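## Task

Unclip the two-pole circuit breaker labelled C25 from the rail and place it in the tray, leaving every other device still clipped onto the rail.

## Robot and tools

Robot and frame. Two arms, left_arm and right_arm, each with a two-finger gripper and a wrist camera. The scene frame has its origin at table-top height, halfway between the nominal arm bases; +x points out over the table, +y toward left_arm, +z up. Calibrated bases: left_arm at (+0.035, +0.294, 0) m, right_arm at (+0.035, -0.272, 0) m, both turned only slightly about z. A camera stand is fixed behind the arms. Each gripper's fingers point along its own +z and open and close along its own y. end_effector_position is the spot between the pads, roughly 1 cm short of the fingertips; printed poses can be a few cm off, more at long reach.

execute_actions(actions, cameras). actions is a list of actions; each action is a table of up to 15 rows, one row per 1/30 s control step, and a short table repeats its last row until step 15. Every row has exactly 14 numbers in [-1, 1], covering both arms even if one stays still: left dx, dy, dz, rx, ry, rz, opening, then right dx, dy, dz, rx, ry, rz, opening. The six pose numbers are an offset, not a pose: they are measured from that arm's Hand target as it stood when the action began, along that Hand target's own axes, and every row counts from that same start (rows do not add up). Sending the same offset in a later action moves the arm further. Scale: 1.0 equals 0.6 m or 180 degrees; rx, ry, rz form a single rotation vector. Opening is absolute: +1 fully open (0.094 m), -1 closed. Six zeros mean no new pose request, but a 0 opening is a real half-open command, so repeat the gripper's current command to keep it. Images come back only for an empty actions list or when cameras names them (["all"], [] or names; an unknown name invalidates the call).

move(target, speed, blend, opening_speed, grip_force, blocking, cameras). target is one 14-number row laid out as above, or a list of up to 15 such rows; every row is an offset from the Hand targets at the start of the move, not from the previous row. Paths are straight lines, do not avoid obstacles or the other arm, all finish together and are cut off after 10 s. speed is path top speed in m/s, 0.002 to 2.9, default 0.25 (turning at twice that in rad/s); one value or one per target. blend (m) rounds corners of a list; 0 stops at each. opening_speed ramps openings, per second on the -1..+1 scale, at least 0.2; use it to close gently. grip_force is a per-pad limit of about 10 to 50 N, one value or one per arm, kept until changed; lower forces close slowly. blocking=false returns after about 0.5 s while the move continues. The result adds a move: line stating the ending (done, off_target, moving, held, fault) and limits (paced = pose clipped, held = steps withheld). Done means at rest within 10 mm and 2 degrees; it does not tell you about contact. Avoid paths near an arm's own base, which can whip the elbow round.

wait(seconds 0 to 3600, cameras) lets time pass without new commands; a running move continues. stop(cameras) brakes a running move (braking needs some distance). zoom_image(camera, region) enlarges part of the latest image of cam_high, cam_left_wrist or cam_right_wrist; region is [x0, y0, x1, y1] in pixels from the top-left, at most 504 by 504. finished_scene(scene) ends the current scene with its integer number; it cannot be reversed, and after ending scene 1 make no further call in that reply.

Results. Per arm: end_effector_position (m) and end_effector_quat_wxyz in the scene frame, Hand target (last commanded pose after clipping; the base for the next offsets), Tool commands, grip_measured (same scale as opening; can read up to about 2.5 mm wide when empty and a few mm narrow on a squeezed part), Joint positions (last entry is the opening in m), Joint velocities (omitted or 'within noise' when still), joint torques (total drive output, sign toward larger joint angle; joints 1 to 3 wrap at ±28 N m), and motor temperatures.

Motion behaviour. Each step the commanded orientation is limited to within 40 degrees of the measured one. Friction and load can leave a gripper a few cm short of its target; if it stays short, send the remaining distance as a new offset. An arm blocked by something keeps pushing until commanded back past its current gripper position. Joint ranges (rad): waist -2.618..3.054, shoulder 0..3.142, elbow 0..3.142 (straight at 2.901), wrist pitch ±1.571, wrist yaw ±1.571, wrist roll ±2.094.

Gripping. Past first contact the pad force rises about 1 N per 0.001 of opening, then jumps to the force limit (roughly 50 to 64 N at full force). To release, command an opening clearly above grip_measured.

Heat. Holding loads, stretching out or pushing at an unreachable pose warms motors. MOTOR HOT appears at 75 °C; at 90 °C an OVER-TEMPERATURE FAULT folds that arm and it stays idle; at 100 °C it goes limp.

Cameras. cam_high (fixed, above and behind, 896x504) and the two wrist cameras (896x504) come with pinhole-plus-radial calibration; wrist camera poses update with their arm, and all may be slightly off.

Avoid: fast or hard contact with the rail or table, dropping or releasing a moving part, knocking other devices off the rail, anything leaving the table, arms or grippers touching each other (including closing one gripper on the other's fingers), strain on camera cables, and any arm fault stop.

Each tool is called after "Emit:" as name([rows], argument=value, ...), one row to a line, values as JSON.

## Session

Emit:
execute_actions(actions=[])

Emit:
zoom_image(camera="cam_high", region=[340, 130, 560, 350])

Scene clock: 0.00 s.
left_arm: end_effector_position=(+0.2943, +0.1531, +0.1657) grip_measured=+1.000 end_effector_quat_wxyz=(+0.402, -0.108, +0.892, -0.176) | right_arm: end_effector_position=(+0.3085, -0.2329, +0.1463) grip_measured=+1.000 end_effector_quat_wxyz=(+0.327, +0.194, +0.923, +0.055)
Joint positions: left_arm=[-0.661 0.886 0.642 -0.458 -0.307 -0.783 0.094] | right_arm=[0.261 0.976 0.758 -0.699 0.186 0.61 0.094]
Joint velocities: within noise
Joint torques (N m): no reading
Motor temperatures (°C): left_arm=[18 21 24 20 17 20 17] | right_arm=[21 20 28 19 21 17 20]
Heat: left arm: 24 °C; right arm: 28 °C.
Hand target: left_arm +0.2954, +0.1538, +0.1714; +0.408, -0.109, +0.889, -0.177 | right_arm +0.3098, -0.2335, +0.1515; +0.333, +0.194, +0.921, +0.055
Tool commands: left_gripper/opening=+1.0 right_gripper/opening=+1.0
camera_calibration:
cam_left_wrist: T_world_to_cam=[[0.03809, -0.91878, 0.39294, 0.06229], [-0.91938, -0.18629, -0.34646, 0.39397], [0.39152, -0.34806, -0.8518, 0.17201]] pos_world=[0.29249, 0.19049, 0.25853]
cam_right_wrist: T_world_to_cam=[[-0.33905, -0.90692, -0.25009, -0.069], [-0.89955, 0.39036, -0.19604, 0.43584], [0.27542, 0.1585, -0.94817, 0.18008]] pos_world=[0.31907, -0.26126, 0.23893]

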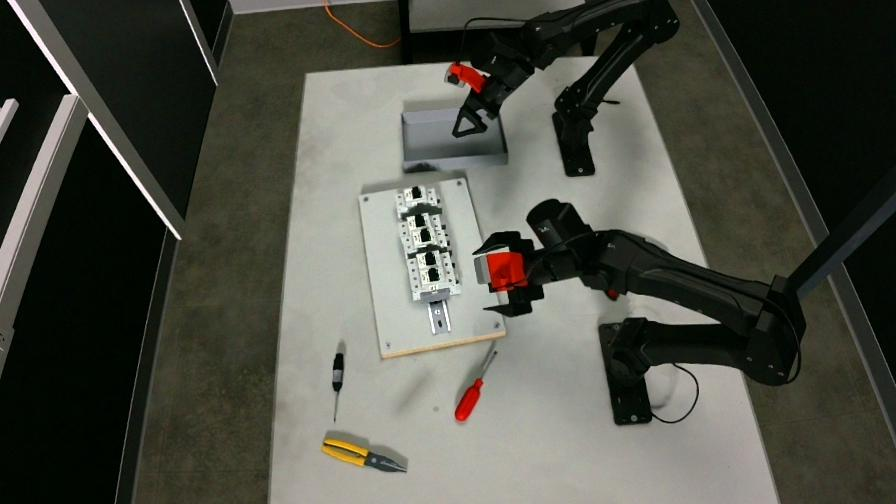

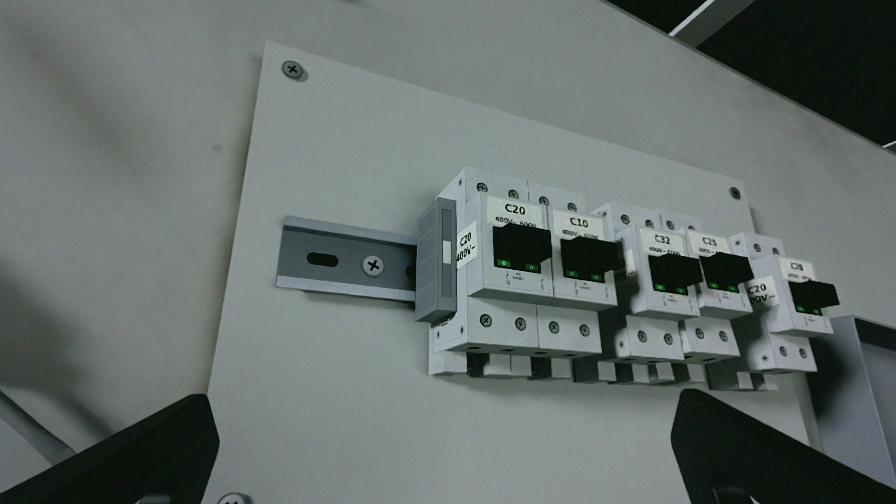

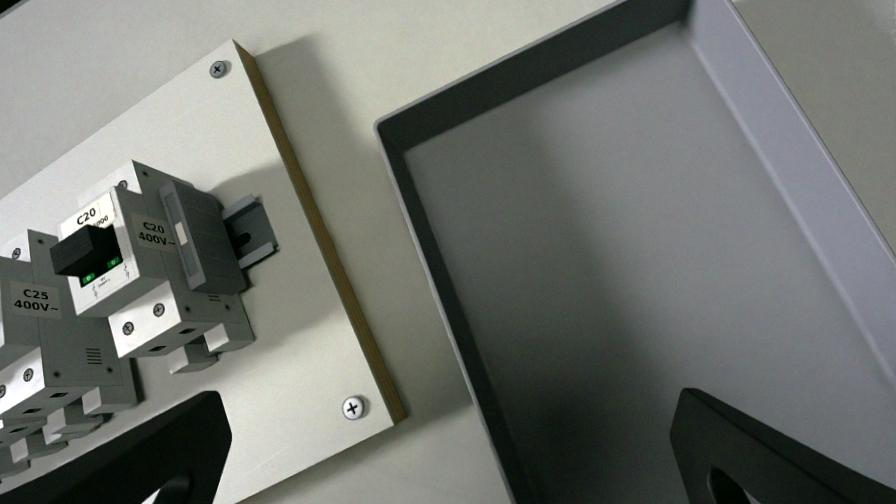

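Scaled by 2.291 from the camera's image (finer frame: 1280x720).

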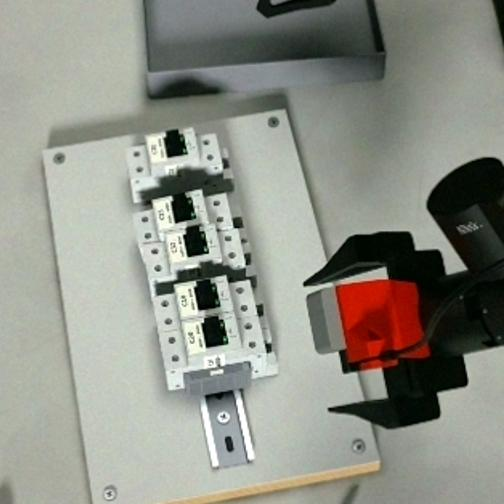

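Emit:
move(target=[0,0,0,0,0,0,1,0.014,0.347,0.064,-0.1556,0.2084,-0.615,1], cameras=["cam_right_wrist","cam_high"], speed=0.4)

Scene clock: 19.30 s.
left_arm: end_effector_position=(+0.2943, +0.1531, +0.1657) grip_measured=+1.000 end_effector_quat_wxyz=(+0.402, -0.108, +0.892, -0.176) | right_arm: end_effector_position=(+0.3924, -0.0422, +0.1683) grip_measured=+1.000 end_effector_quat_wxyz=(-0.040, +0.716, -0.697, +0.005)
Joint positions: left_arm=[-0.661 0.886 0.642 -0.458 -0.307 -0.783 0.094] | right_arm=[0.567 2.155 2.234 -1.569 -0.008 -1.032 0.094]
Joint torques (N m): left_arm=[0.01 -1.47 9.74 1.47 -0.17 0.04] | right_arm=[0.38 -8.92 9.98 0.57 0.07 -0.02]
Heat: left arm: 28 °C; right arm: 30 °C.
Hand target: left_arm +0.2954, +0.1538, +0.1714; +0.408, -0.109, +0.889, -0.177 | right_arm +0.3950, -0.0399, +0.1652; -0.001, +0.721, -0.693, +0.000
Off the commanded pose: left_arm 0.006 m, 1 deg | right_arm 0.005 m, 5 deg.
joint sent to its limit (right arm) — joint 4 (wrist pitch), lower limit. The joint targets are off in orientation, not in position.
move: off_target (right_arm)
cam_right_wrist: T_world_to_cam=[[0.99834, -0.00392, 0.05747, -0.40057], [-0.02506, -0.92781, 0.37221, -0.05322], [0.05186, -0.37303, -0.92637, 0.2093]] pos_world=[0.38772, 0.02712, 0.23672]
Images, in order (width x height): cam_high 896x504, cam_right_wrist 896x504.

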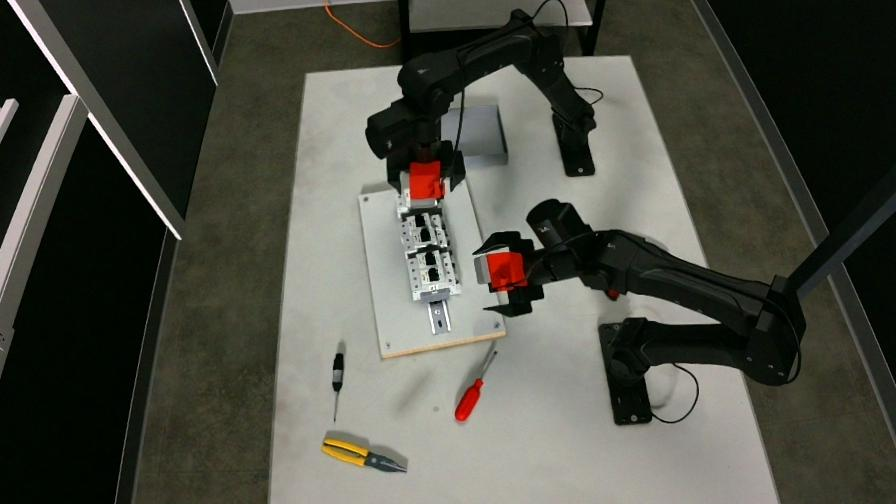

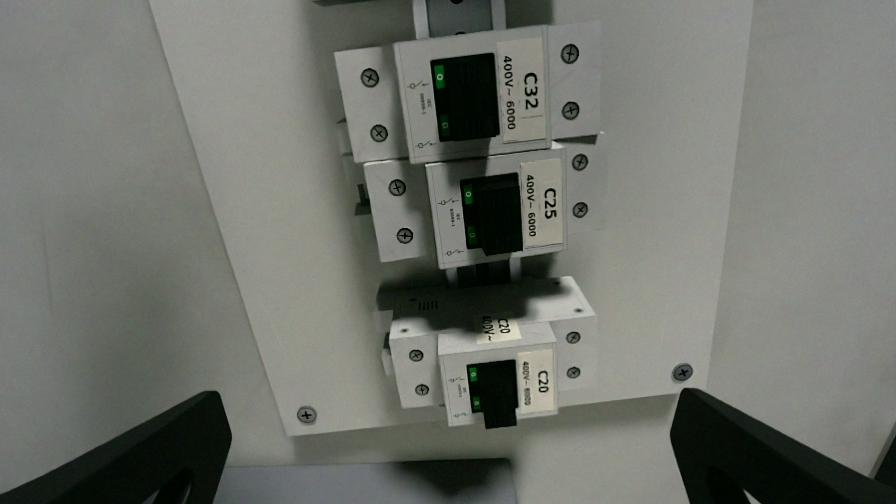

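Emit:
move([
  [0,0,0,0,0,0,1,-0.0295,-0.0345,0.03,0,0,-0.018,1],
  [0,0,0,0,0,0,1,-0.0295,-0.0345,0.135,0,0,-0.018,1],
], cameras=["cam_right_wrist"], speed=0.12, blend=[0.01,0])

Scene clock: 33.80 s.
left_arm: end_effector_position=(+0.2943, +0.1531, +0.1657) grip_measured=+1.000 end_effector_quat_wxyz=(+0.402, -0.108, +0.892, -0.176) | right_arm: end_effector_position=(+0.4170, -0.0226, +0.0920) grip_measured=+1.000 end_effector_quat_wxyz=(-0.008, +0.735, -0.678, -0.001)
Joint positions: left_arm=[-0.661 0.886 0.642 -0.458 -0.307 -0.783 0.094] | right_arm=[0.575 2.337 2.231 -1.451 -0.006 -1.079 0.094]
Joint torques (N m): left_arm=[0.02 -1.46 9.74 1.47 -0.16 0.04] | right_arm=[0.58 -12.05 5.27 0.67 0.05 -0.01]
Motor temperatures (°C): left_arm=[18 21 29 23 17 20 17] | right_arm=[21 22 31 20 21 17 20]
Heat: left arm: 29 °C; right arm: 31 °C.
Hand target: left_arm +0.2954, +0.1538, +0.1714; +0.408, -0.109, +0.889, -0.177 | right_arm +0.4151, -0.0215, +0.0841; +0.000, +0.740, -0.672, +0.000
Off the commanded pose: left_arm 0.006 m, 1 deg | right_arm 0.008 m, 1 deg.
move: done
cam_right_wrist: T_world_to_cam=[[0.99866, 0.05168, 0.00263, -0.41442], [0.04613, -0.91205, 0.40748, -0.03857], [0.02346, -0.40681, -0.91321, 0.15446]] pos_world=[0.41203, 0.04908, 0.15787]

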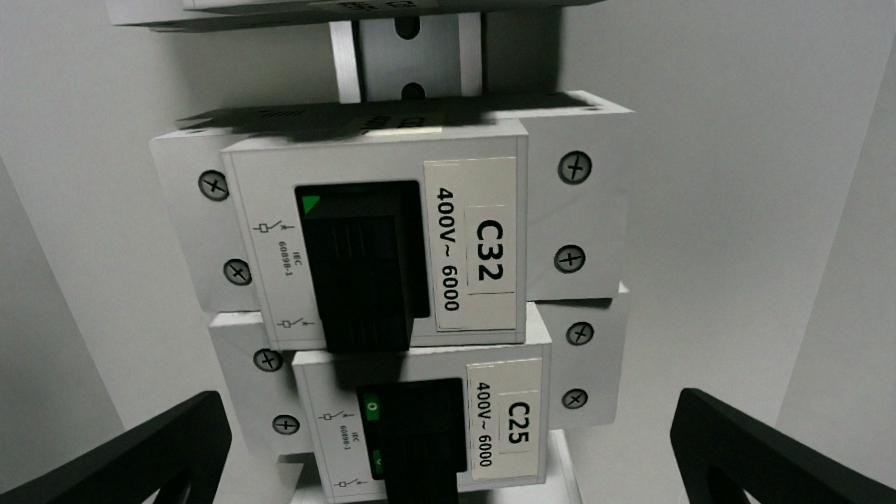

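Emit:
move([
  [0,0,0,0,0,0,1,0,0.01,0,0,0,0,-0.3],
  [0,0,0,0,0,0,1,0,-0.067,0,0.055,0,0,-0.3],
], cameras=["cam_right_wrist","cam_high"], speed=0.06, opening_speed=0.8)

Emit:
zoom_image(camera="cam_high", region=[360, 170, 500, 310])

Scene clock: 43.33 s.
left_arm: end_effector_position=(+0.2943, +0.1531, +0.1657) grip_measured=+1.000 end_effector_quat_wxyz=(+0.402, -0.108, +0.892, -0.176) | right_arm: end_effector_position=(+0.4141, -0.0231, +0.0854) grip_measured=-0.052 end_effector_quat_wxyz=(-0.001, +0.741, -0.672, +0.004)
Joint positions: left_arm=[-0.661 0.886 0.642 -0.458 -0.307 -0.783 0.094] | right_arm=[0.583 2.331 2.194 -1.429 0.007 -1.087 0.045]
Joint torques (N m): left_arm=[0.01 -1.46 9.74 1.47 -0.17 0.04] | right_arm=[-0.73 -12.72 6.56 1.82 0.66 -0.02]
Heat: left arm: 29 °C; right arm: 30 °C.
Hand target: left_arm +0.2954, +0.1538, +0.1714; +0.408, -0.109, +0.889, -0.177 | right_arm +0.4551, -0.0176, +0.0842; -0.064, +0.737, -0.670, +0.058
Off the commanded pose: left_arm 0.006 m, 1 deg | right_arm 0.041 m, 10 deg.
move: off_target (right_arm)
cam_right_wrist: T_world_to_cam=[[0.99774, 0.06714, 0.00085, -0.41063], [0.06051, -0.90455, 0.42206, -0.04329], [0.0291, -0.42105, -0.90657, 0.14508]] pos_world=[0.4081, 0.0495, 0.15014]
Images, in order (width x height): cam_high 896x504, cam_right_wrist 896x504.

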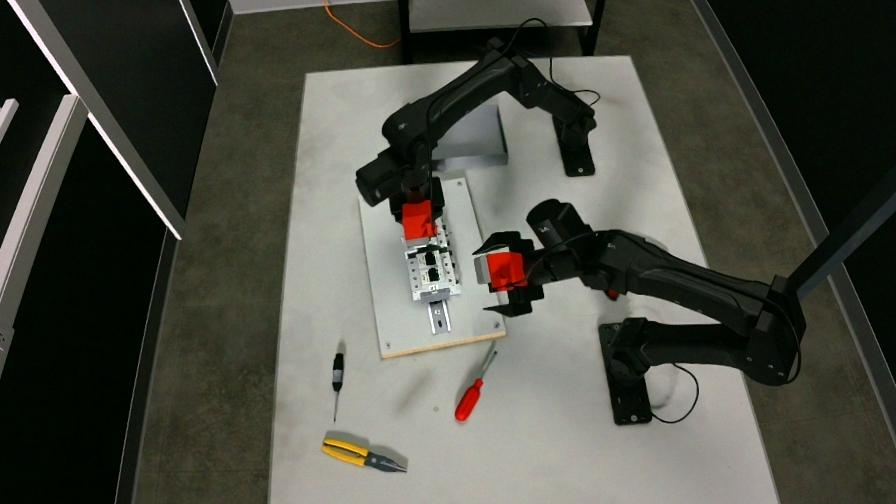

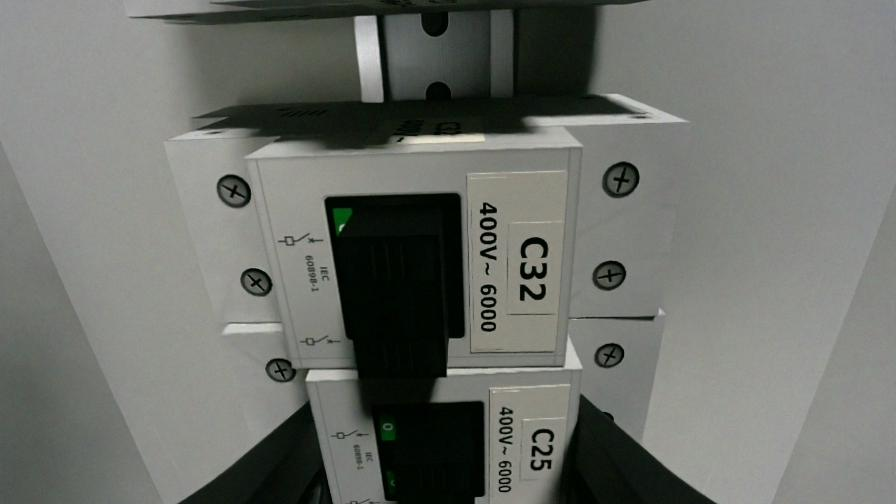

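Scaled by 3.600 from the camera's image (finer frame: 1280x720).

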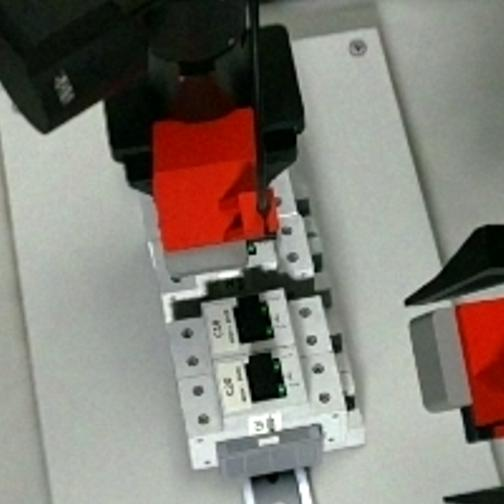

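Emit:
move([
  [0,0,0,0,0,0,1,0,0.033,-0.024,-0.167,0,0,-0.3],
  [0,0,0,0,0,0,1,0,0.0155,-0.123,-0.167,0,0,-0.3],
  [0,0,0,0,0,0,1,0,-0.09,-0.104,-0.167,0,0,-0.3],
], cameras=["cam_right_wrist"], speed=0.15, blend=[0.02,0.02,0])

Scene clock: 57.30 s.
left_arm: end_effector_position=(+0.2943, +0.1531, +0.1657) grip_measured=+1.000 end_effector_quat_wxyz=(+0.402, -0.108, +0.892, -0.176) | right_arm: end_effector_position=(+0.4949, -0.0221, +0.1512) grip_measured=-0.055 end_effector_quat_wxyz=(-0.146, +0.715, -0.684, -0.014)
Joint positions: left_arm=[-0.661 0.886 0.642 -0.458 -0.307 -0.783 0.094] | right_arm=[0.454 2.55 2.832 -1.587 -0.126 -1.145 0.044]
Joint torques (N m): left_arm=[-0.01 -1.47 9.74 1.47 -0.17 0.05] | right_arm=[0.42 -12.55 9.98 1.03 -0.29 0.01]
Heat: left arm: 29 °C; right arm: 30 °C.
Hand target: left_arm +0.2954, +0.1538, +0.1714; +0.408, -0.109, +0.889, -0.177 | right_arm +0.4973, -0.0135, +0.1551; +0.129, +0.729, -0.662, -0.117
Off the commanded pose: left_arm 0.006 m, 1 deg | right_arm 0.010 m, 34 deg.
elbow stopped short (right arm): the move would have taken joint 3 (elbow) straighter than the controller allows.
joint read past its limit (right arm) — joint 4 (wrist pitch), lower limit.
joint at its limit (right arm) — joint 4 (wrist pitch), lower limit.
move: off_target (right_arm)
cam_right_wrist: T_world_to_cam=[[0.98429, -0.00581, 0.17648, -0.51288], [-0.0412, -0.97942, 0.19756, 0.00756], [0.1717, -0.20172, -0.96427, 0.14579]] pos_world=[0.4801, 0.03383, 0.2296]

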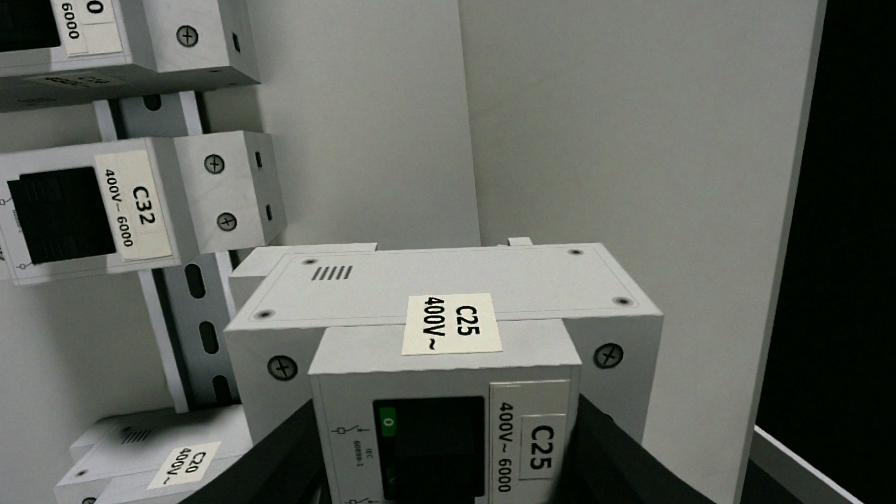

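Emit:
move([
  [0,0,0,0,0,0,1,0.061,0.165,-0.058,0.111,0,0,-0.3],
  [0,0,0,0,0,0,1,0.4945,0.383,0.005,0.111,0,0,-0.3],
  [0,0,0,0,0,0,1,0.5015,0.312,0.2,0.111,0,0,-0.3],
], cameras=["cam_right_wrist","cam_high"], speed=[0.2,0.3,0.15], blend=[0.02,0.02,0])

Scene clock: 70.27 s.
left_arm: end_effector_position=(+0.2943, +0.1531, +0.1657) grip_measured=+1.000 end_effector_quat_wxyz=(+0.402, -0.108, +0.892, -0.176) | right_arm: end_effector_position=(+0.3121, -0.3337, +0.1114) grip_measured=-0.055 end_effector_quat_wxyz=(+0.000, +0.740, -0.673, +0.007)
Joint positions: left_arm=[-0.661 0.886 0.642 -0.458 -0.307 -0.783 0.094] | right_arm=[-0.216 1.609 1.287 -1.238 0.008 -1.883 0.044]
Joint torques (N m): left_arm=[0.02 -1.46 9.74 1.47 -0.17 0.04] | right_arm=[-0.49 -5.97 5.76 0.61 -0.08 -0.01]
Heat: left arm: 29 °C; right arm: 30 °C.
Hand target: left_arm +0.2954, +0.1538, +0.1714; +0.408, -0.109, +0.889, -0.177 | right_arm +0.3101, -0.3338, +0.1065; +0.000, +0.740, -0.672, -0.001
Off the commanded pose: left_arm 0.006 m, 1 deg | right_arm 0.005 m, 1 deg.
move: done
cam_right_wrist: T_world_to_cam=[[0.99786, 0.06528, 0.00251, -0.28888], [0.05792, -0.90171, 0.42845, -0.32796], [0.03023, -0.42739, -0.90356, 0.03807]] pos_world=[0.30611, -0.26059, 0.17563]
Images, in order (width x height): cam_high 896x504, cam_right_wrist 896x504.

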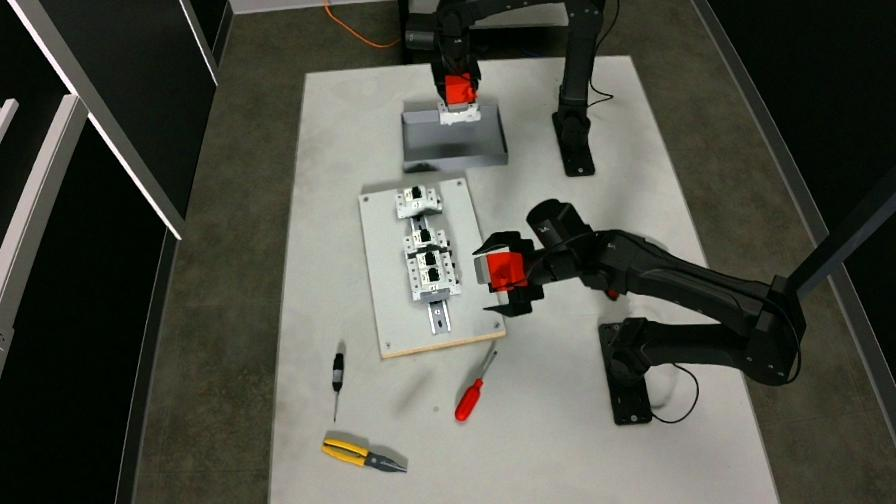

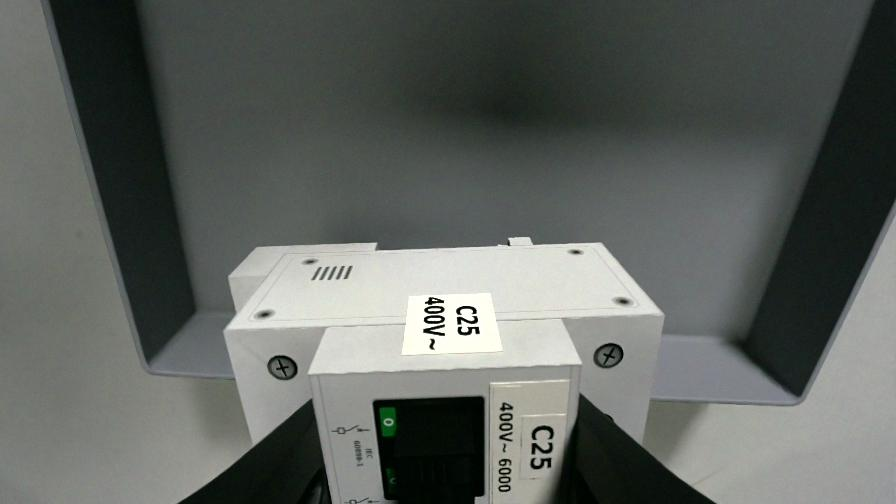

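Emit:
move([
  [0,0,0,0,0,0,1,0,0,-0.04,0,0,0,-0.3],
  [0,0,0,0,0,0,1,-0.108,-0.011,-0.04,0,0,0,-0.3],
  [0,0,0,0,0,0,1,-0.108,-0.011,0.05,0,0,0,-0.3],
  [0,0,0,0,0,0,1,-0.108,-0.011,0.078,0,0,0,-0.3],
], cameras=["cam_right_wrist","cam_high"], speed=[0.2,0.25,0.15,0.04], blend=[0.015,0.015,0.005,0])

Scene clock: 79.00 s.
left_arm: end_effector_position=(+0.2943, +0.1531, +0.1657) grip_measured=+1.000 end_effector_quat_wxyz=(+0.402, -0.108, +0.892, -0.176) | right_arm: end_effector_position=(+0.3130, -0.2704, +0.0670) grip_measured=-0.055 end_effector_quat_wxyz=(-0.006, +0.741, -0.672, +0.007)
Joint positions: left_arm=[-0.661 0.886 0.642 -0.458 -0.307 -0.783 0.094] | right_arm=[0.005 1.609 1.108 -1.052 0.002 -1.665 0.044]
Joint torques (N m): left_arm=[-0.01 -1.47 9.74 1.47 -0.17 0.05] | right_arm=[0.43 -5.05 5.64 0.66 -0.02 0.12]
Heat: left arm: 30 °C; right arm: 30 °C.
Hand target: left_arm +0.2954, +0.1538, +0.1714; +0.408, -0.109, +0.889, -0.177 | right_arm +0.3104, -0.2687, +0.0598; +0.000, +0.740, -0.672, -0.001
Off the commanded pose: left_arm 0.006 m, 1 deg | right_arm 0.008 m, 1 deg.
move: done; blend cut to 0.012 m at target 1
cam_right_wrist: T_world_to_cam=[[0.99761, 0.06797, 0.01216, -0.29361], [0.05653, -0.90508, 0.42147, -0.25195], [0.03965, -0.41978, -0.90676, 0.02424]] pos_world=[0.30619, -0.1979, 0.13175]
Images, in order (width x height): cam_high 896x504, cam_right_wrist 896x504.

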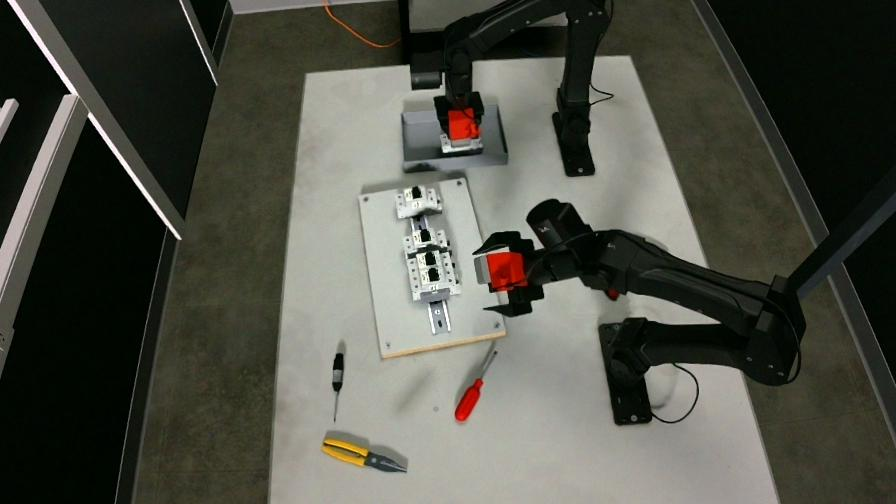

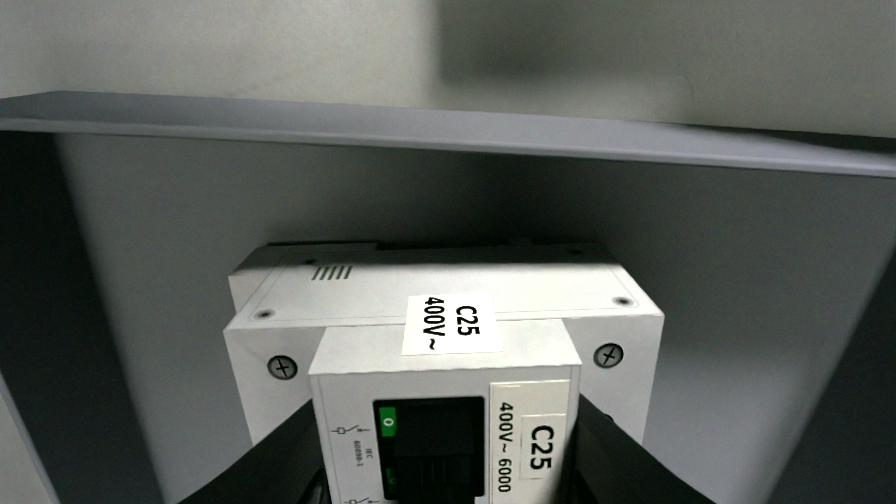

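Emit:
move([
  [0,0,0,0,0,0,1,0,0,0.02,0,0,0,-0.3],
  [0,0,0,0,0,0,1,0,0,0.02,0,0,0,1],
  [0,0,0,0,0,0,1,0,0,-0.13,0,0,0,1],
], cameras=["cam_right_wrist","cam_high"], speed=[0.04,0.1,0.15], opening_speed=0.6)

Emit:
zoom_image(camera="cam_high", region=[360, 90, 540, 310])

Scene clock: 88.67 s.
left_arm: end_effector_position=(+0.2943, +0.1531, +0.1657) grip_measured=+1.000 end_effector_quat_wxyz=(+0.402, -0.108, +0.892, -0.176) | right_arm: end_effector_position=(+0.3067, -0.2714, +0.1220) grip_measured=+0.997 end_effector_quat_wxyz=(+0.017, +0.740, -0.672, -0.014)
Joint positions: left_arm=[-0.661 0.886 0.642 -0.458 -0.307 -0.783 0.094] | right_arm=[0.005 1.613 1.333 -1.335 0.007 -1.663 0.094]
Joint torques (N m): left_arm=[0.01 -1.48 9.74 1.47 -0.17 0.05] | right_arm=[0.4 -8.92 10.19 0.32 -0.07 0.1]
Heat: left arm: 30 °C; right arm: 29 °C.
Hand target: left_arm +0.2954, +0.1538, +0.1714; +0.408, -0.109, +0.889, -0.177 | right_arm +0.3105, -0.2687, +0.1377; +0.001, +0.740, -0.672, -0.001
Off the commanded pose: left_arm 0.006 m, 1 deg | right_arm 0.016 m, 2 deg.
move: off_target (right_arm); target 2's new opening was sent with right_arm's hand 0.015 m and 1 deg from that target
cam_right_wrist: T_world_to_cam=[[0.99659, 0.06523, -0.05053, -0.28076], [0.0805, -0.90309, 0.42183, -0.28252], [-0.01812, -0.42446, -0.90526, 0.09031]] pos_world=[0.30418, -0.1985, 0.18674]
Images, in order (width x height): cam_high 896x504, cam_right_wrist 896x504.

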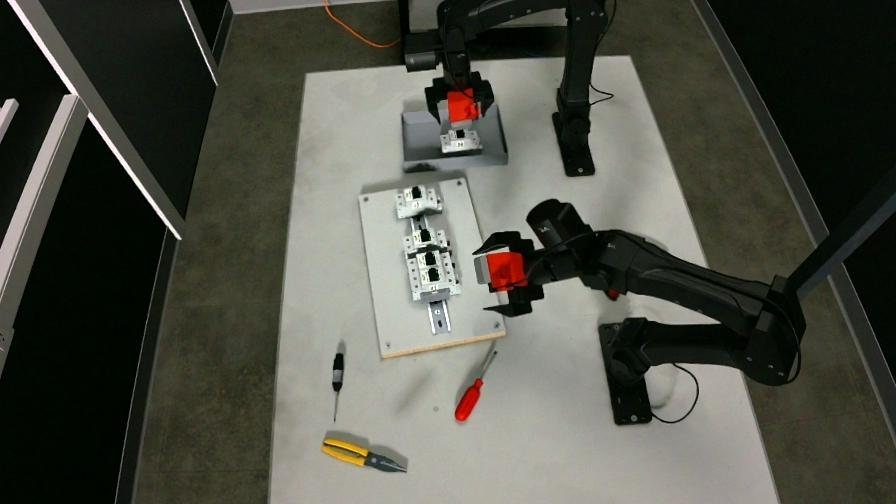

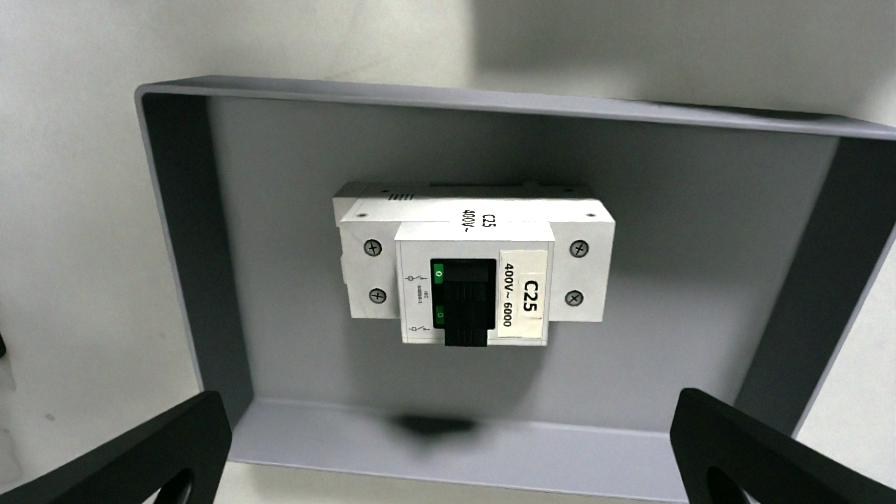

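Scaled by 2.291 from the camera's image (finer frame: 1280x720).

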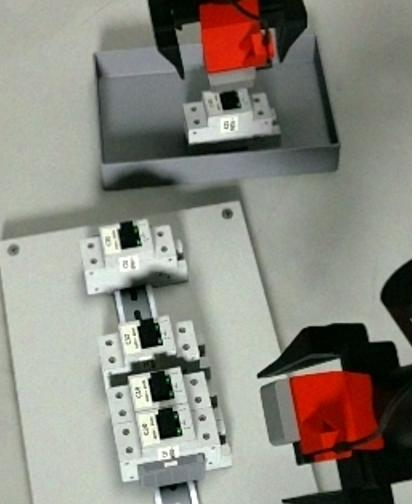

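Others are on the rail. Done.

Emit:
finished_scene(scene=2)

The scene is finished: the task was done.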